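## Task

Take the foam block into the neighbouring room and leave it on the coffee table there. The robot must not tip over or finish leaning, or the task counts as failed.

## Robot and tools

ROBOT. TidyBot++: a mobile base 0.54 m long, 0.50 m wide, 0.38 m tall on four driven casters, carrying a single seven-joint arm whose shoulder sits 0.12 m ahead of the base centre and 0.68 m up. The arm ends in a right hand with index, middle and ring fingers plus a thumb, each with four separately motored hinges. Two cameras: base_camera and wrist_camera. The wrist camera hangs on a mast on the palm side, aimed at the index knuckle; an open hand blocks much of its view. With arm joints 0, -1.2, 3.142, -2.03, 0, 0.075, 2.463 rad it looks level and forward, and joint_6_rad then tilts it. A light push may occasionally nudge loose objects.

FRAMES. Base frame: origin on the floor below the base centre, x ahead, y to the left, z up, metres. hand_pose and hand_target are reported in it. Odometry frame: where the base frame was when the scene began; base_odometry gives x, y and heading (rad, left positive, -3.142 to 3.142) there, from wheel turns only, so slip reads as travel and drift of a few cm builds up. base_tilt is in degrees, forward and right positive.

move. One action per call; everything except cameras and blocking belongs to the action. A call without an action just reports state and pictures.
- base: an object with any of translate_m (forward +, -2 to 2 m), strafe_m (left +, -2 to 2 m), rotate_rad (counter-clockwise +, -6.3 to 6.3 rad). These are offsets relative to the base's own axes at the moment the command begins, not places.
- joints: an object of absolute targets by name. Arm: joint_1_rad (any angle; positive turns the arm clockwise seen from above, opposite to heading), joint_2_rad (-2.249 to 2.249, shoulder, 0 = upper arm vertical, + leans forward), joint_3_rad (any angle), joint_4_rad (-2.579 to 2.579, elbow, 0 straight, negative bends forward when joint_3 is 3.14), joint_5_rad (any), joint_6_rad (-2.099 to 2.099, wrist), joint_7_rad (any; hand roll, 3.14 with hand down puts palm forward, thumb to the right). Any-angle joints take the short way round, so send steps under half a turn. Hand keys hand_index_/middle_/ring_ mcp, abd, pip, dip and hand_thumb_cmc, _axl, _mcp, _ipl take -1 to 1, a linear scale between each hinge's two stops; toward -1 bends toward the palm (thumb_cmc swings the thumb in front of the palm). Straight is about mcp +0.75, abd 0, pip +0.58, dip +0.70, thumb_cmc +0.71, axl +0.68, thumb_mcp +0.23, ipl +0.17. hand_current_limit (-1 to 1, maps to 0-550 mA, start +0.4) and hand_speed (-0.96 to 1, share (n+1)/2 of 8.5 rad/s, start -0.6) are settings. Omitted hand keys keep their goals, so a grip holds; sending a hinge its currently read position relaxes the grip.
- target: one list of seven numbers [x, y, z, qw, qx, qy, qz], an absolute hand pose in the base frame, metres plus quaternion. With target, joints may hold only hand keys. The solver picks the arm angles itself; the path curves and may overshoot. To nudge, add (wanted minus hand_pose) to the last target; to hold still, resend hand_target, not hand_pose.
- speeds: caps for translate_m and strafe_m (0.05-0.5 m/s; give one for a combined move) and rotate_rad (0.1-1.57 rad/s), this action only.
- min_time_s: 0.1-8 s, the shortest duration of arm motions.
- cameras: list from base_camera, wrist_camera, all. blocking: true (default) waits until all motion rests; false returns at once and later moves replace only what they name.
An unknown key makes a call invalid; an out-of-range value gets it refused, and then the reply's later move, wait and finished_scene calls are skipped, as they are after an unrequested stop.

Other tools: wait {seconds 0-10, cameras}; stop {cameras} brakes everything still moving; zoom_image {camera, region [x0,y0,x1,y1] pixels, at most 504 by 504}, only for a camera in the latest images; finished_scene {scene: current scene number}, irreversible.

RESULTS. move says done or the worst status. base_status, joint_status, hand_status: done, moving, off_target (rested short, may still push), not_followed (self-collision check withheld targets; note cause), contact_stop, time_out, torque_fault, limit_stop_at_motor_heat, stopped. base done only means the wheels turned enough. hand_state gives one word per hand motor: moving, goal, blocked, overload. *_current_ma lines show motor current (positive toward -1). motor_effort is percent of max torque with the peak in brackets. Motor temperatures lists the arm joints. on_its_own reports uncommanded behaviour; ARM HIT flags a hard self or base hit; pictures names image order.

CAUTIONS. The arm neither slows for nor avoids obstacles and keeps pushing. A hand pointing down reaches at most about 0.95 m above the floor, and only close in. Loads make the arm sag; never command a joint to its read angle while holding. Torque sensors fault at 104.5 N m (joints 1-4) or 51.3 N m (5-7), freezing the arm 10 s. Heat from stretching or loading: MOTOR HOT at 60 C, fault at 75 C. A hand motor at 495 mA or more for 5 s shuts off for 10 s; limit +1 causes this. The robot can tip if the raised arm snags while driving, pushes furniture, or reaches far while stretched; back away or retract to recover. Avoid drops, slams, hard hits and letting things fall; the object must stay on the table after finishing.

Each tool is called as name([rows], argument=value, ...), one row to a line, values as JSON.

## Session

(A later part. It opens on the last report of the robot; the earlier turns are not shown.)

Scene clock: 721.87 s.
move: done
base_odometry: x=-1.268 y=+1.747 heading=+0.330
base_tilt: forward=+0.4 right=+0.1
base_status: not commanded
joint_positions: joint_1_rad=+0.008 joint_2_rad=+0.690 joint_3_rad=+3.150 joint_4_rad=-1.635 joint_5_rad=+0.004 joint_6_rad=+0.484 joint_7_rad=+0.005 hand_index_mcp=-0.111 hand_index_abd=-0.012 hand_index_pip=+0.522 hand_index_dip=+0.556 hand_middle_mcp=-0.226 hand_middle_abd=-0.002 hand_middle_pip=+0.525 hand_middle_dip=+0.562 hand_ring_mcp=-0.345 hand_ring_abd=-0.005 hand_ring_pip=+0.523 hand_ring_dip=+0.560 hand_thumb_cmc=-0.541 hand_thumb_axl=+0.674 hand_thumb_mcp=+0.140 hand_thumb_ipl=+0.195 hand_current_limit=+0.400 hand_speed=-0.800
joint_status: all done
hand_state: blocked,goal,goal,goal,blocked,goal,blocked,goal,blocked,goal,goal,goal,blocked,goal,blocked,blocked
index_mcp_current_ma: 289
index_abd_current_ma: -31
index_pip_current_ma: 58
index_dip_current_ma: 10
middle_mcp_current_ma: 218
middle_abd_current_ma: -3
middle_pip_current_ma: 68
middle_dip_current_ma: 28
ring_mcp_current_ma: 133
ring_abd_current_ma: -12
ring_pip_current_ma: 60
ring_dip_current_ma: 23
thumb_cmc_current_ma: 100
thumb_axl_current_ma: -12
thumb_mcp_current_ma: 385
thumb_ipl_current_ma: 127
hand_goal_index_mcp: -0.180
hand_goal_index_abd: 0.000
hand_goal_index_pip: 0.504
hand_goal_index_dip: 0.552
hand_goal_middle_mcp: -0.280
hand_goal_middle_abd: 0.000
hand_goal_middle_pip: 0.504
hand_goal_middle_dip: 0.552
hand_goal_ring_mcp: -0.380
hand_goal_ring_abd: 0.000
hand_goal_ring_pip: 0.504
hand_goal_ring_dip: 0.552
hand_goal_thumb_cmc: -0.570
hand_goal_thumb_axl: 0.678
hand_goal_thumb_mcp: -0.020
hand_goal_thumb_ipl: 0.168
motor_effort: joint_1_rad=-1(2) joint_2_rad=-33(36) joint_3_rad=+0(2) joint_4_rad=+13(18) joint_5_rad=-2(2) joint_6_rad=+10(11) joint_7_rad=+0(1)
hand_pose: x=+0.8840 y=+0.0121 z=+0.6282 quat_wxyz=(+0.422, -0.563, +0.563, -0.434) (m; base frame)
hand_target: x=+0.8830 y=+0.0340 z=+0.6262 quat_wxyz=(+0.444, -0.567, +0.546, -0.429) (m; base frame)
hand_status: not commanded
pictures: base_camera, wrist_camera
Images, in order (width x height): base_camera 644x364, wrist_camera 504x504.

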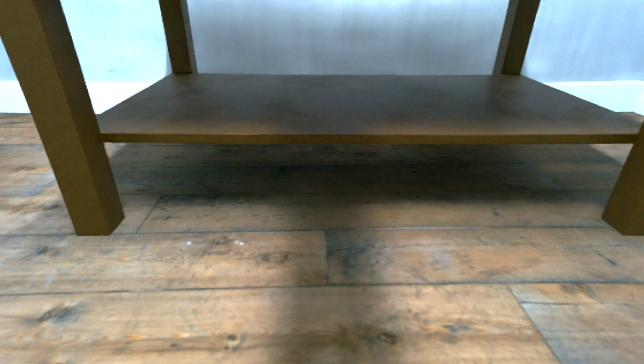

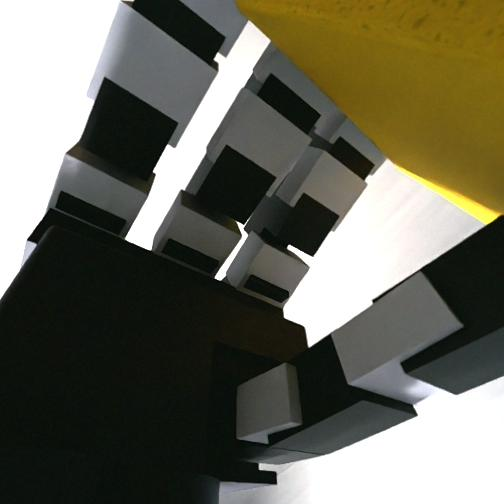

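move(joints={"joint_1_rad": 0.0, "joint_2_rad": 0.84, "joint_3_rad": 3.142, "joint_4_rad": -1.70, "joint_5_rad": 0.07, "joint_6_rad": 0.73, "joint_7_rad": -0.05}, min_time_s=2, cameras=["wrist_camera"])

move(joints={"joint_1_rad": 0.0, "joint_2_rad": 0.91, "joint_3_rad": 3.142, "joint_4_rad": -1.70, "joint_5_rad": 0.07, "joint_6_rad": 0.80, "joint_7_rad": -0.05}, min_time_s=2, cameras=["wrist_camera"])

Scene clock: 732.00 s.
move: done
base_odometry: x=-1.268 y=+1.747 heading=+0.330
base_tilt: forward=+0.4 right=+0.1
base_status: not commanded
joint_positions: joint_1_rad=+0.008 joint_2_rad=+0.819 joint_3_rad=+3.150 joint_4_rad=-1.672 joint_5_rad=+0.004 joint_6_rad=+0.663 joint_7_rad=+0.005 hand_index_mcp=-0.111 hand_index_abd=-0.012 hand_index_pip=+0.522 hand_index_dip=+0.556 hand_middle_mcp=-0.226 hand_middle_abd=-0.002 hand_middle_pip=+0.525 hand_middle_dip=+0.562 hand_ring_mcp=-0.345 hand_ring_abd=-0.005 hand_ring_pip=+0.523 hand_ring_dip=+0.560 hand_thumb_cmc=-0.541 hand_thumb_axl=+0.674 hand_thumb_mcp=+0.140 hand_thumb_ipl=+0.195 hand_current_limit=+0.400 hand_speed=-0.800
joint_status: all done
hand_state: blocked,goal,goal,goal,blocked,goal,blocked,goal,blocked,goal,goal,goal,blocked,goal,blocked,blocked
index_mcp_current_ma: 289
index_abd_current_ma: -31
index_pip_current_ma: 58
index_dip_current_ma: 10
middle_mcp_current_ma: 218
middle_abd_current_ma: -3
middle_pip_current_ma: 68
middle_dip_current_ma: 28
ring_mcp_current_ma: 133
ring_abd_current_ma: -12
ring_pip_current_ma: 60
ring_dip_current_ma: 23
thumb_cmc_current_ma: 100
thumb_axl_current_ma: -12
thumb_mcp_current_ma: 385
thumb_ipl_current_ma: 127
hand_goal_index_mcp: -0.180
hand_goal_index_abd: 0.000
hand_goal_index_pip: 0.504
hand_goal_index_dip: 0.552
hand_goal_middle_mcp: -0.280
hand_goal_middle_abd: 0.000
hand_goal_middle_pip: 0.504
hand_goal_middle_dip: 0.552
hand_goal_ring_mcp: -0.380
hand_goal_ring_abd: 0.000
hand_goal_ring_pip: 0.504
hand_goal_ring_dip: 0.552
hand_goal_thumb_cmc: -0.570
hand_goal_thumb_axl: 0.678
hand_goal_thumb_mcp: -0.020
hand_goal_thumb_ipl: 0.168
motor_effort: joint_1_rad=-1(2) joint_2_rad=-34(35) joint_3_rad=+0(1) joint_4_rad=+11(14) joint_5_rad=-1(2) joint_6_rad=+10(11) joint_7_rad=+0(1)
hand_pose: x=+0.8868 y=+0.0124 z=+0.5595 quat_wxyz=(+0.426, -0.560, +0.560, -0.438) (m; base frame)
hand_target: x=+0.8814 y=+0.0377 z=+0.5494 quat_wxyz=(+0.449, -0.567, +0.545, -0.424) (m; base frame)
hand_status: not commanded
pictures: wrist_camera
Images, in order (width x height): wrist_camera 504x504.

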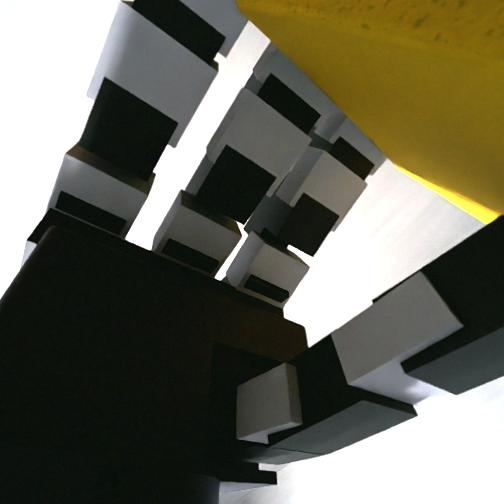

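Scene clock: 734.30 s.
move: done
base_odometry: x=-1.268 y=+1.747 heading=+0.330
base_tilt: forward=+0.4 right=+0.0
base_status: not commanded
joint_positions: joint_1_rad=+0.008 joint_2_rad=+0.881 joint_3_rad=+3.150 joint_4_rad=-1.672 joint_5_rad=+0.004 joint_6_rad=+0.735 joint_7_rad=+0.005 hand_index_mcp=-0.111 hand_index_abd=-0.012 hand_index_pip=+0.522 hand_index_dip=+0.556 hand_middle_mcp=-0.226 hand_middle_abd=-0.002 hand_middle_pip=+0.525 hand_middle_dip=+0.562 hand_ring_mcp=-0.345 hand_ring_abd=-0.006 hand_ring_pip=+0.523 hand_ring_dip=+0.560 hand_thumb_cmc=-0.541 hand_thumb_axl=+0.674 hand_thumb_mcp=+0.140 hand_thumb_ipl=+0.195 hand_current_limit=+0.400 hand_speed=-0.800
joint_status: all done
hand_state: blocked,goal,goal,goal,blocked,goal,blocked,goal,blocked,goal,goal,goal,blocked,goal,blocked,blocked
index_mcp_current_ma: 289
index_abd_current_ma: -31
index_pip_current_ma: 58
index_dip_current_ma: 10
middle_mcp_current_ma: 218
middle_abd_current_ma: -3
middle_pip_current_ma: 68
middle_dip_current_ma: 28
ring_mcp_current_ma: 133
ring_abd_current_ma: -14
ring_pip_current_ma: 60
ring_dip_current_ma: 23
thumb_cmc_current_ma: 99
thumb_axl_current_ma: -12
thumb_mcp_current_ma: 385
thumb_ipl_current_ma: 127
hand_goal_index_mcp: -0.180
hand_goal_index_abd: 0.000
hand_goal_index_pip: 0.504
hand_goal_index_dip: 0.552
hand_goal_middle_mcp: -0.280
hand_goal_middle_abd: 0.000
hand_goal_middle_pip: 0.504
hand_goal_middle_dip: 0.552
hand_goal_ring_mcp: -0.380
hand_goal_ring_abd: 0.000
hand_goal_ring_pip: 0.504
hand_goal_ring_dip: 0.552
hand_goal_thumb_cmc: -0.570
hand_goal_thumb_axl: 0.678
hand_goal_thumb_mcp: -0.020
hand_goal_thumb_ipl: 0.168
motor_effort: joint_1_rad=-1(1) joint_2_rad=-34(36) joint_3_rad=+0(2) joint_4_rad=+10(12) joint_5_rad=-1(2) joint_6_rad=+10(11) joint_7_rad=+0(1)
hand_pose: x=+0.8896 y=+0.0125 z=+0.5311 quat_wxyz=(+0.428, -0.558, +0.558, -0.440) (m; base frame)
hand_target: x=+0.8816 y=+0.0390 z=+0.5151 quat_wxyz=(+0.450, -0.567, +0.546, -0.422) (m; base frame)
hand_status: not commanded
pictures: wrist_camera
Images, in order (width x height): wrist_camera 504x504.

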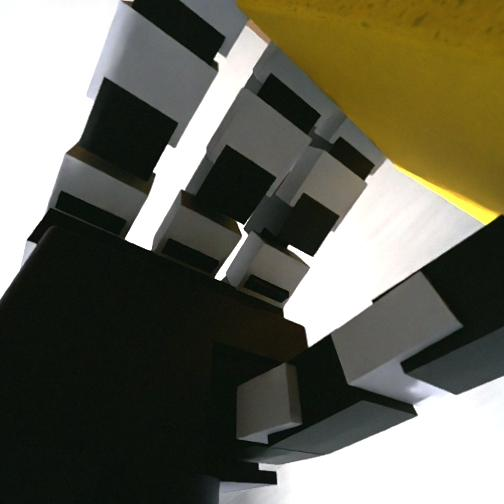

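move(joints={"joint_1_rad": 0.0, "joint_2_rad": 0.95, "joint_3_rad": 3.142, "joint_4_rad": -1.70, "joint_5_rad": 0.07, "joint_6_rad": 0.84, "joint_7_rad": -0.05}, min_time_s=1.5, cameras=["wrist_camera"])

move(joints={"joint_1_rad": 0.0, "joint_2_rad": 0.99, "joint_3_rad": 3.142, "joint_4_rad": -1.70, "joint_5_rad": 0.07, "joint_6_rad": 0.88, "joint_7_rad": -0.05}, min_time_s=1.5, cameras=["wrist_camera"])

Scene clock: 740.03 s.
move: done
base_odometry: x=-1.268 y=+1.747 heading=+0.330
base_tilt: forward=+0.4 right=+0.1
base_status: not commanded
joint_positions: joint_1_rad=+0.008 joint_2_rad=+0.900 joint_3_rad=+3.150 joint_4_rad=-1.672 joint_5_rad=+0.004 joint_6_rad=+0.782 joint_7_rad=+0.004 hand_index_mcp=-0.125 hand_index_abd=-0.008 hand_index_pip=+0.522 hand_index_dip=+0.556 hand_middle_mcp=-0.233 hand_middle_abd=-0.002 hand_middle_pip=+0.525 hand_middle_dip=+0.562 hand_ring_mcp=-0.343 hand_ring_abd=-0.009 hand_ring_pip=+0.523 hand_ring_dip=+0.560 hand_thumb_cmc=-0.553 hand_thumb_axl=+0.674 hand_thumb_mcp=+0.151 hand_thumb_ipl=+0.195 hand_current_limit=+0.400 hand_speed=-0.800
joint_status: all done
hand_state: blocked,goal,goal,goal,blocked,goal,blocked,goal,blocked,goal,goal,goal,goal,goal,blocked,blocked
index_mcp_current_ma: 222
index_abd_current_ma: -19
index_pip_current_ma: 58
index_dip_current_ma: 10
middle_mcp_current_ma: 183
middle_abd_current_ma: -3
middle_pip_current_ma: 68
middle_dip_current_ma: 28
ring_mcp_current_ma: 138
ring_abd_current_ma: -23
ring_pip_current_ma: 60
ring_dip_current_ma: 23
thumb_cmc_current_ma: 54
thumb_axl_current_ma: -12
thumb_mcp_current_ma: 385
thumb_ipl_current_ma: 127
hand_goal_index_mcp: -0.180
hand_goal_index_abd: 0.000
hand_goal_index_pip: 0.504
hand_goal_index_dip: 0.552
hand_goal_middle_mcp: -0.280
hand_goal_middle_abd: 0.000
hand_goal_middle_pip: 0.504
hand_goal_middle_dip: 0.552
hand_goal_ring_mcp: -0.380
hand_goal_ring_abd: 0.000
hand_goal_ring_pip: 0.504
hand_goal_ring_dip: 0.552
hand_goal_thumb_cmc: -0.570
hand_goal_thumb_axl: 0.678
hand_goal_thumb_mcp: -0.020
hand_goal_thumb_ipl: 0.168
motor_effort: joint_1_rad=-1(2) joint_2_rad=-31(35) joint_3_rad=+1(2) joint_4_rad=+10(11) joint_5_rad=-1(2) joint_6_rad=+8(10) joint_7_rad=+1(1)
hand_pose: x=+0.8938 y=+0.0127 z=+0.5293 quat_wxyz=(+0.436, -0.552, +0.552, -0.448) (m; base frame)
hand_target: x=+0.8806 y=+0.0398 z=+0.4955 quat_wxyz=(+0.451, -0.567, +0.546, -0.421) (m; base frame)
hand_status: not commanded
pictures: wrist_camera
Images, in order (width x height): wrist_camera 504x504.

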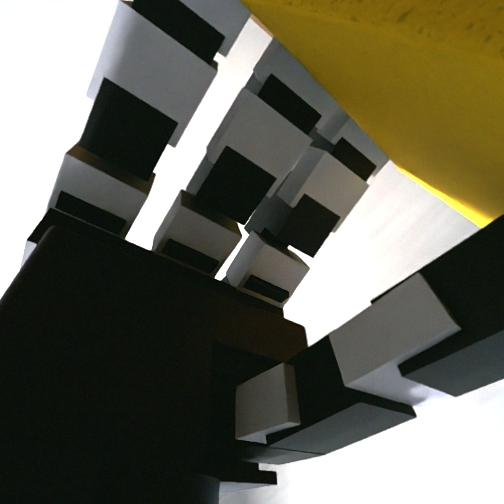

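Scene clock: 741.83 s.
move: done
base_odometry: x=-1.268 y=+1.747 heading=+0.330
base_tilt: forward=+0.4 right=+0.1
base_status: not commanded
joint_positions: joint_1_rad=+0.008 joint_2_rad=+0.920 joint_3_rad=+3.150 joint_4_rad=-1.672 joint_5_rad=+0.004 joint_6_rad=+0.834 joint_7_rad=+0.003 hand_index_mcp=-0.153 hand_index_abd=-0.006 hand_index_pip=+0.518 hand_index_dip=+0.556 hand_middle_mcp=-0.256 hand_middle_abd=-0.002 hand_middle_pip=+0.518 hand_middle_dip=+0.559 hand_ring_mcp=-0.363 hand_ring_abd=-0.009 hand_ring_pip=+0.514 hand_ring_dip=+0.557 hand_thumb_cmc=-0.553 hand_thumb_axl=+0.674 hand_thumb_mcp=+0.187 hand_thumb_ipl=+0.195 hand_current_limit=+0.400 hand_speed=-0.800
joint_status: all done
hand_state: blocked,goal,goal,goal,blocked,goal,goal,goal,goal,goal,goal,goal,goal,goal,blocked,blocked
index_mcp_current_ma: 96
index_abd_current_ma: -12
index_pip_current_ma: 42
index_dip_current_ma: 10
middle_mcp_current_ma: 85
middle_abd_current_ma: -3
middle_pip_current_ma: 41
middle_dip_current_ma: 20
ring_mcp_current_ma: 58
ring_abd_current_ma: -23
ring_pip_current_ma: 28
ring_dip_current_ma: 14
thumb_cmc_current_ma: 54
thumb_axl_current_ma: -13
thumb_mcp_current_ma: 385
thumb_ipl_current_ma: 127
hand_goal_index_mcp: -0.180
hand_goal_index_abd: 0.000
hand_goal_index_pip: 0.504
hand_goal_index_dip: 0.552
hand_goal_middle_mcp: -0.280
hand_goal_middle_abd: 0.000
hand_goal_middle_pip: 0.504
hand_goal_middle_dip: 0.552
hand_goal_ring_mcp: -0.380
hand_goal_ring_abd: 0.000
hand_goal_ring_pip: 0.504
hand_goal_ring_dip: 0.552
hand_goal_thumb_cmc: -0.570
hand_goal_thumb_axl: 0.678
hand_goal_thumb_mcp: -0.020
hand_goal_thumb_ipl: 0.168
on_its_own: hand_index_mcp moved -0.028 toward your old target -0.180; hand_middle_mcp moved -0.023 toward your old target -0.280
motor_effort: joint_1_rad=+0(1) joint_2_rad=-29(31) joint_3_rad=+1(2) joint_4_rad=+9(10) joint_5_rad=-1(2) joint_6_rad=+7(9) joint_7_rad=+0(1)
hand_pose: x=+0.8984 y=+0.0129 z=+0.5284 quat_wxyz=(+0.446, -0.545, +0.545, -0.456) (m; base frame)
hand_target: x=+0.8789 y=+0.0405 z=+0.4760 quat_wxyz=(+0.452, -0.566, +0.546, -0.420) (m; base frame)
hand_status: not commanded
pictures: wrist_camera
Images, in order (width x height): wrist_camera 504x504.

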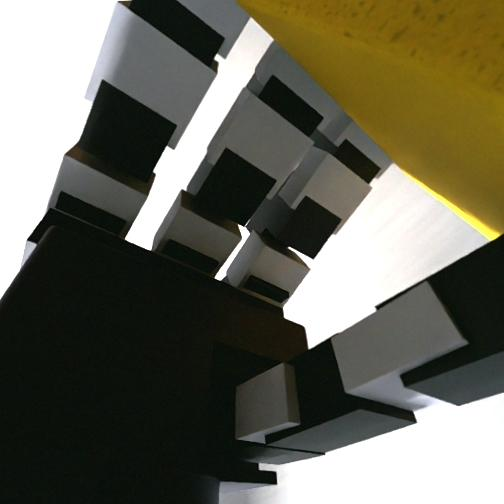

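move(joints={"joint_2_rad": 0.93, "joint_6_rad": 0.84}, min_time_s=1, cameras=[])

move(joints={"hand_index_mcp": 0.068, "hand_middle_mcp": 0.068, "hand_ring_mcp": 0.068, "hand_thumb_mcp": 0.3, "hand_thumb_cmc": -0.55, "hand_speed": -0.7}, cameras=["wrist_camera"])

move(joints={"joint_1_rad": 0.0, "joint_2_rad": 0.65, "joint_3_rad": 3.142, "joint_4_rad": -1.60, "joint_5_rad": 0.07, "joint_6_rad": 0.45, "joint_7_rad": -0.05}, min_time_s=3, cameras=["wrist_camera"])

Scene clock: 749.33 s.
move: done
base_odometry: x=-1.268 y=+1.747 heading=+0.330
base_tilt: forward=+0.4 right=+0.1
base_status: not commanded
joint_positions: joint_1_rad=+0.008 joint_2_rad=+0.920 joint_3_rad=+3.150 joint_4_rad=-1.672 joint_5_rad=+0.004 joint_6_rad=+0.834 joint_7_rad=+0.003 hand_index_mcp=-0.153 hand_index_abd=-0.006 hand_index_pip=+0.518 hand_index_dip=+0.556 hand_middle_mcp=-0.256 hand_middle_abd=-0.002 hand_middle_pip=+0.518 hand_middle_dip=+0.559 hand_ring_mcp=-0.363 hand_ring_abd=-0.009 hand_ring_pip=+0.514 hand_ring_dip=+0.557 hand_thumb_cmc=-0.553 hand_thumb_axl=+0.674 hand_thumb_mcp=+0.187 hand_thumb_ipl=+0.195 hand_current_limit=+0.400 hand_speed=-0.800
joint_status: all done
hand_state: blocked,goal,goal,goal,blocked,goal,goal,goal,goal,goal,goal,goal,goal,goal,blocked,blocked
index_mcp_current_ma: 95
index_abd_current_ma: -12
index_pip_current_ma: 42
index_dip_current_ma: 10
middle_mcp_current_ma: 84
middle_abd_current_ma: -3
middle_pip_current_ma: 41
middle_dip_current_ma: 20
ring_mcp_current_ma: 58
ring_abd_current_ma: -23
ring_pip_current_ma: 28
ring_dip_current_ma: 14
thumb_cmc_current_ma: 54
thumb_axl_current_ma: -13
thumb_mcp_current_ma: 385
thumb_ipl_current_ma: 127
hand_goal_index_mcp: -0.180
hand_goal_index_abd: 0.000
hand_goal_index_pip: 0.504
hand_goal_index_dip: 0.552
hand_goal_middle_mcp: -0.280
hand_goal_middle_abd: 0.000
hand_goal_middle_pip: 0.504
hand_goal_middle_dip: 0.552
hand_goal_ring_mcp: -0.380
hand_goal_ring_abd: 0.000
hand_goal_ring_pip: 0.504
hand_goal_ring_dip: 0.552
hand_goal_thumb_cmc: -0.570
hand_goal_thumb_axl: 0.678
hand_goal_thumb_mcp: -0.020
hand_goal_thumb_ipl: 0.168
motor_effort: joint_1_rad=+0(1) joint_2_rad=-29(29) joint_3_rad=+1(1) joint_4_rad=+9(9) joint_5_rad=-1(2) joint_6_rad=+7(8) joint_7_rad=+0(1)
hand_pose: x=+0.8984 y=+0.0129 z=+0.5287 quat_wxyz=(+0.446, -0.545, +0.545, -0.456) (m; base frame)
hand_target: x=+0.8842 y=+0.0398 z=+0.5108 quat_wxyz=(+0.457, -0.562, +0.541, -0.427) (m; base frame)
hand_status: not commanded
pictures: none
No camera images: "cameras" was empty.

Scene clock: 750.20 s.
move: done
base_odometry: x=-1.268 y=+1.747 heading=+0.330
base_tilt: forward=+0.4 right=+0.1
base_status: not commanded
joint_positions: joint_1_rad=+0.008 joint_2_rad=+0.927 joint_3_rad=+3.150 joint_4_rad=-1.674 joint_5_rad=+0.004 joint_6_rad=+0.834 joint_7_rad=+0.003 hand_index_mcp=+0.053 hand_index_abd=-0.003 hand_index_pip=+0.506 hand_index_dip=+0.554 hand_middle_mcp=+0.053 hand_middle_abd=-0.002 hand_middle_pip=+0.506 hand_middle_dip=+0.554 hand_ring_mcp=+0.055 hand_ring_abd=-0.003 hand_ring_pip=+0.505 hand_ring_dip=+0.555 hand_thumb_cmc=-0.549 hand_thumb_axl=+0.676 hand_thumb_mcp=+0.295 hand_thumb_ipl=+0.170 hand_current_limit=+0.400 hand_speed=-0.700
joint_status: all done
hand_state: goal,goal,goal,goal,goal,goal,goal,goal,goal,goal,goal,goal,goal,goal,goal,goal
index_mcp_current_ma: -50
index_abd_current_ma: -6
index_pip_current_ma: 3
index_dip_current_ma: 6
middle_mcp_current_ma: -48
middle_abd_current_ma: -3
middle_pip_current_ma: 3
middle_dip_current_ma: 6
ring_mcp_current_ma: -41
ring_abd_current_ma: -7
ring_pip_current_ma: 3
ring_dip_current_ma: 7
thumb_cmc_current_ma: 2
thumb_axl_current_ma: -6
thumb_mcp_current_ma: -19
thumb_ipl_current_ma: 6
hand_goal_index_mcp: 0.068
hand_goal_index_abd: 0.000
hand_goal_index_pip: 0.504
hand_goal_index_dip: 0.552
hand_goal_middle_mcp: 0.068
hand_goal_middle_abd: 0.000
hand_goal_middle_pip: 0.504
hand_goal_middle_dip: 0.552
hand_goal_ring_mcp: 0.068
hand_goal_ring_abd: 0.000
hand_goal_ring_pip: 0.504
hand_goal_ring_dip: 0.552
hand_goal_thumb_cmc: -0.550
hand_goal_thumb_axl: 0.678
hand_goal_thumb_mcp: 0.300
hand_goal_thumb_ipl: 0.168
motor_effort: joint_1_rad=-1(1) joint_2_rad=-35(37) joint_3_rad=+0(1) joint_4_rad=+10(11) joint_5_rad=-2(2) joint_6_rad=+10(10) joint_7_rad=+0(1)
hand_pose: x=+0.8965 y=+0.0129 z=+0.5219 quat_wxyz=(+0.443, -0.547, +0.547, -0.454) (m; base frame)
hand_target: x=+0.8842 y=+0.0398 z=+0.5108 quat_wxyz=(+0.457, -0.562, +0.541, -0.427) (m; base frame)
hand_status: not commanded
pictures: wrist_camera
Images, in order (width x height): wrist_camera 504x504.

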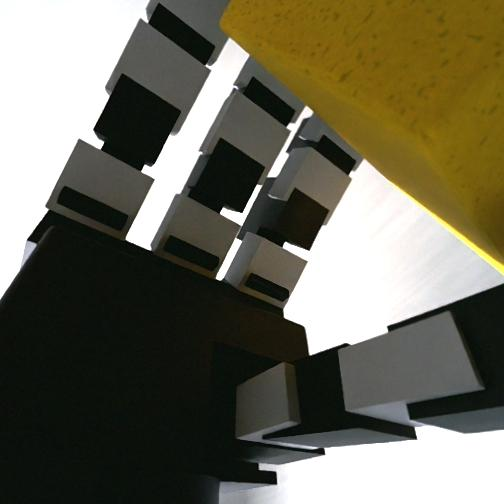

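Scene clock: 753.77 s.
move: done
base_odometry: x=-1.268 y=+1.747 heading=+0.330
base_tilt: forward=+0.4 right=+0.1
base_status: not commanded
joint_positions: joint_1_rad=+0.008 joint_2_rad=+0.687 joint_3_rad=+3.150 joint_4_rad=-1.630 joint_5_rad=+0.004 joint_6_rad=+0.525 joint_7_rad=+0.003 hand_index_mcp=+0.053 hand_index_abd=-0.003 hand_index_pip=+0.506 hand_index_dip=+0.554 hand_middle_mcp=+0.053 hand_middle_abd=-0.002 hand_middle_pip=+0.505 hand_middle_dip=+0.554 hand_ring_mcp=+0.055 hand_ring_abd=-0.003 hand_ring_pip=+0.505 hand_ring_dip=+0.555 hand_thumb_cmc=-0.549 hand_thumb_axl=+0.676 hand_thumb_mcp=+0.295 hand_thumb_ipl=+0.170 hand_current_limit=+0.400 hand_speed=-0.700
joint_status: all done
hand_state: goal,goal,goal,goal,goal,goal,goal,goal,goal,goal,goal,goal,goal,goal,goal,goal
index_mcp_current_ma: -49
index_abd_current_ma: -6
index_pip_current_ma: 3
index_dip_current_ma: 6
middle_mcp_current_ma: -48
middle_abd_current_ma: -3
middle_pip_current_ma: 3
middle_dip_current_ma: 6
ring_mcp_current_ma: -41
ring_abd_current_ma: -7
ring_pip_current_ma: 3
ring_dip_current_ma: 7
thumb_cmc_current_ma: 2
thumb_axl_current_ma: -6
thumb_mcp_current_ma: -19
thumb_ipl_current_ma: 6
hand_goal_index_mcp: 0.068
hand_goal_index_abd: 0.000
hand_goal_index_pip: 0.504
hand_goal_index_dip: 0.552
hand_goal_middle_mcp: 0.068
hand_goal_middle_abd: 0.000
hand_goal_middle_pip: 0.504
hand_goal_middle_dip: 0.552
hand_goal_ring_mcp: 0.068
hand_goal_ring_abd: 0.000
hand_goal_ring_pip: 0.504
hand_goal_ring_dip: 0.552
hand_goal_thumb_cmc: -0.550
hand_goal_thumb_axl: 0.678
hand_goal_thumb_mcp: 0.300
hand_goal_thumb_ipl: 0.168
motor_effort: joint_1_rad=-1(2) joint_2_rad=-33(36) joint_3_rad=+1(1) joint_4_rad=+13(13) joint_5_rad=-1(2) joint_6_rad=+9(11) joint_7_rad=+0(1)
hand_pose: x=+0.8922 y=+0.0124 z=+0.6440 quat_wxyz=(+0.436, -0.551, +0.553, -0.447) (m; base frame)
hand_target: x=+0.8915 y=+0.0319 z=+0.6677 quat_wxyz=(+0.445, -0.564, +0.544, -0.434) (m; base frame)
hand_status: not commanded
pictures: wrist_camera
Images, in order (width x height): wrist_camera 504x504.

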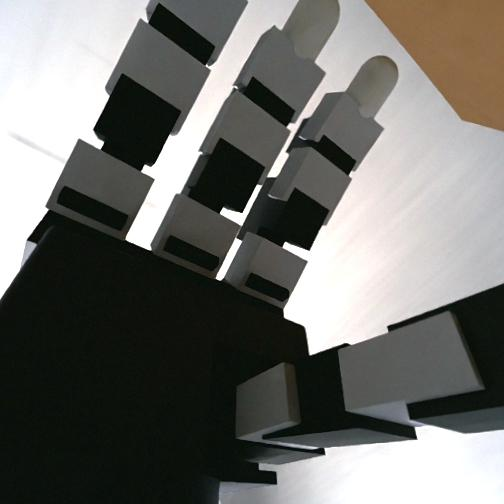

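move(joints={"joint_1_rad": 0, "joint_2_rad": -0.33, "joint_3_rad": 3.142, "joint_4_rad": -1.25, "joint_5_rad": 0, "joint_6_rad": -0.93, "joint_7_rad": 0}, cameras=[])

move(base={"translate_m": -0.6}, joints={"joint_1_rad": 0.0, "joint_2_rad": -1.2, "joint_3_rad": 3.142, "joint_4_rad": -2.03, "joint_5_rad": 0, "joint_6_rad": -0.2, "joint_7_rad": 2.463, "hand_index_mcp": 0.754, "hand_middle_mcp": 0.754, "hand_ring_mcp": 0.754, "hand_thumb_cmc": 0.714, "hand_thumb_mcp": 0.226}, cameras=["all"])

Scene clock: 761.17 s.
move: done
base_odometry: x=-1.268 y=+1.747 heading=+0.330
base_tilt: forward=+0.4 right=+0.0
base_status: not commanded
joint_positions: joint_1_rad=+0.008 joint_2_rad=-0.324 joint_3_rad=+3.150 joint_4_rad=-1.279 joint_5_rad=+0.004 joint_6_rad=-0.853 joint_7_rad=+0.003 hand_index_mcp=+0.054 hand_index_abd=-0.003 hand_index_pip=+0.505 hand_index_dip=+0.554 hand_middle_mcp=+0.054 hand_middle_abd=-0.002 hand_middle_pip=+0.505 hand_middle_dip=+0.554 hand_ring_mcp=+0.056 hand_ring_abd=-0.003 hand_ring_pip=+0.505 hand_ring_dip=+0.555 hand_thumb_cmc=-0.549 hand_thumb_axl=+0.676 hand_thumb_mcp=+0.295 hand_thumb_ipl=+0.170 hand_current_limit=+0.400 hand_speed=-0.700
joint_status: all done
hand_state: goal,goal,goal,goal,goal,goal,goal,goal,goal,goal,goal,goal,goal,goal,goal,goal
index_mcp_current_ma: -44
index_abd_current_ma: -6
index_pip_current_ma: 3
index_dip_current_ma: 5
middle_mcp_current_ma: -44
middle_abd_current_ma: -3
middle_pip_current_ma: 3
middle_dip_current_ma: 6
ring_mcp_current_ma: -37
ring_abd_current_ma: -7
ring_pip_current_ma: 3
ring_dip_current_ma: 7
thumb_cmc_current_ma: 2
thumb_axl_current_ma: -6
thumb_mcp_current_ma: -17
thumb_ipl_current_ma: 6
hand_goal_index_mcp: 0.068
hand_goal_index_abd: 0.000
hand_goal_index_pip: 0.504
hand_goal_index_dip: 0.552
hand_goal_middle_mcp: 0.068
hand_goal_middle_abd: 0.000
hand_goal_middle_pip: 0.504
hand_goal_middle_dip: 0.552
hand_goal_ring_mcp: 0.068
hand_goal_ring_abd: 0.000
hand_goal_ring_pip: 0.504
hand_goal_ring_dip: 0.552
hand_goal_thumb_cmc: -0.550
hand_goal_thumb_axl: 0.678
hand_goal_thumb_mcp: 0.300
hand_goal_thumb_ipl: 0.168
motor_effort: joint_1_rad=-1(2) joint_2_rad=-5(35) joint_3_rad=+1(2) joint_4_rad=+14(16) joint_5_rad=-1(2) joint_6_rad=+10(11) joint_7_rad=+0(1)
hand_pose: x=+0.5150 y=+0.0151 z=+1.1085 quat_wxyz=(+0.432, -0.551, +0.560, -0.442) (m; base frame)
hand_target: x=+0.4991 y=+0.0239 z=+1.1055 quat_wxyz=(+0.426, -0.565, +0.565, -0.426) (m; base frame)
hand_status: not commanded
pictures: none
No camera images: "cameras" was empty.

Scene clock: 764.33 s.
move: done
base_odometry: x=-1.836 y=+1.553 heading=+0.330
base_tilt: forward=+0.4 right=+0.1
base_status: done
joint_positions: joint_1_rad=+0.008 joint_2_rad=-1.190 joint_3_rad=+3.150 joint_4_rad=-1.998 joint_5_rad=+0.004 joint_6_rad=-0.265 joint_7_rad=+2.403 hand_index_mcp=+0.759 hand_index_abd=+0.001 hand_index_pip=+0.504 hand_index_dip=+0.554 hand_middle_mcp=+0.759 hand_middle_abd=+0.002 hand_middle_pip=+0.504 hand_middle_dip=+0.554 hand_ring_mcp=+0.758 hand_ring_abd=+0.002 hand_ring_pip=+0.504 hand_ring_dip=+0.555 hand_thumb_cmc=+0.717 hand_thumb_axl=+0.676 hand_thumb_mcp=+0.227 hand_thumb_ipl=+0.170 hand_current_limit=+0.400 hand_speed=-0.700
joint_status: all done
hand_state: goal,goal,goal,goal,goal,goal,goal,goal,goal,goal,goal,goal,goal,goal,goal,goal
index_mcp_current_ma: 14
index_abd_current_ma: 3
index_pip_current_ma: 1
index_dip_current_ma: 5
middle_mcp_current_ma: 14
middle_abd_current_ma: 3
middle_pip_current_ma: 1
middle_dip_current_ma: 5
ring_mcp_current_ma: 12
ring_abd_current_ma: 3
ring_pip_current_ma: 0
ring_dip_current_ma: 6
thumb_cmc_current_ma: 8
thumb_axl_current_ma: -6
thumb_mcp_current_ma: 2
thumb_ipl_current_ma: 6
hand_goal_index_mcp: 0.754
hand_goal_index_abd: 0.000
hand_goal_index_pip: 0.504
hand_goal_index_dip: 0.552
hand_goal_middle_mcp: 0.754
hand_goal_middle_abd: 0.000
hand_goal_middle_pip: 0.504
hand_goal_middle_dip: 0.552
hand_goal_ring_mcp: 0.754
hand_goal_ring_abd: 0.000
hand_goal_ring_pip: 0.504
hand_goal_ring_dip: 0.552
hand_goal_thumb_cmc: 0.714
hand_goal_thumb_axl: 0.678
hand_goal_thumb_mcp: 0.226
hand_goal_thumb_ipl: 0.168
motor_effort: joint_1_rad=-1(2) joint_2_rad=+15(17) joint_3_rad=+1(3) joint_4_rad=+13(15) joint_5_rad=-1(3) joint_6_rad=+9(11) joint_7_rad=+0(1)
hand_pose: x=+0.1969 y=-0.0781 z=+1.2409 quat_wxyz=(-0.351, -0.470, -0.201, -0.784) (m; base frame)
hand_target: x=+0.1905 y=-0.0699 z=+1.2461 quat_wxyz=(-0.375, -0.444, -0.212, -0.785) (m; base frame)
hand_status: not commanded
pictures: base_camera, wrist_camera
Images, in order (width x height): base_camera 644x364, wrist_camera 504x504.

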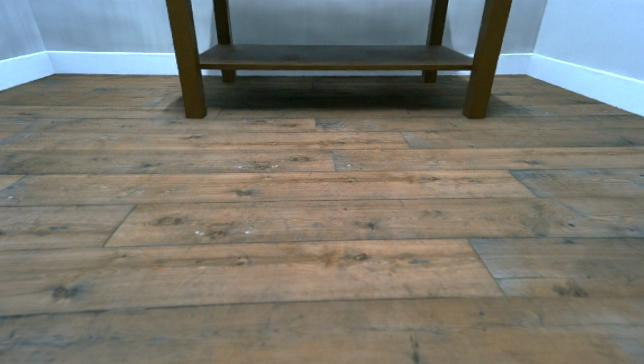

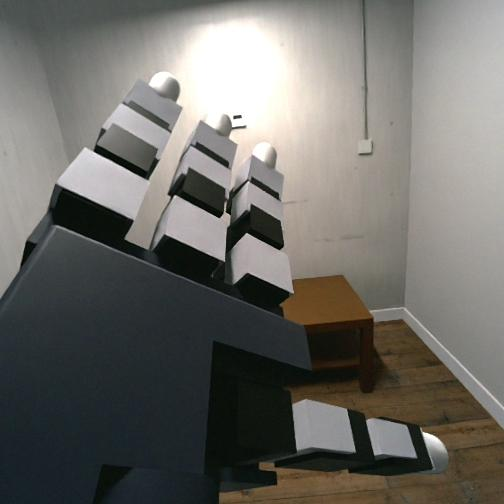

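finished_scene(scene=1)

The scene is finished: the task was done.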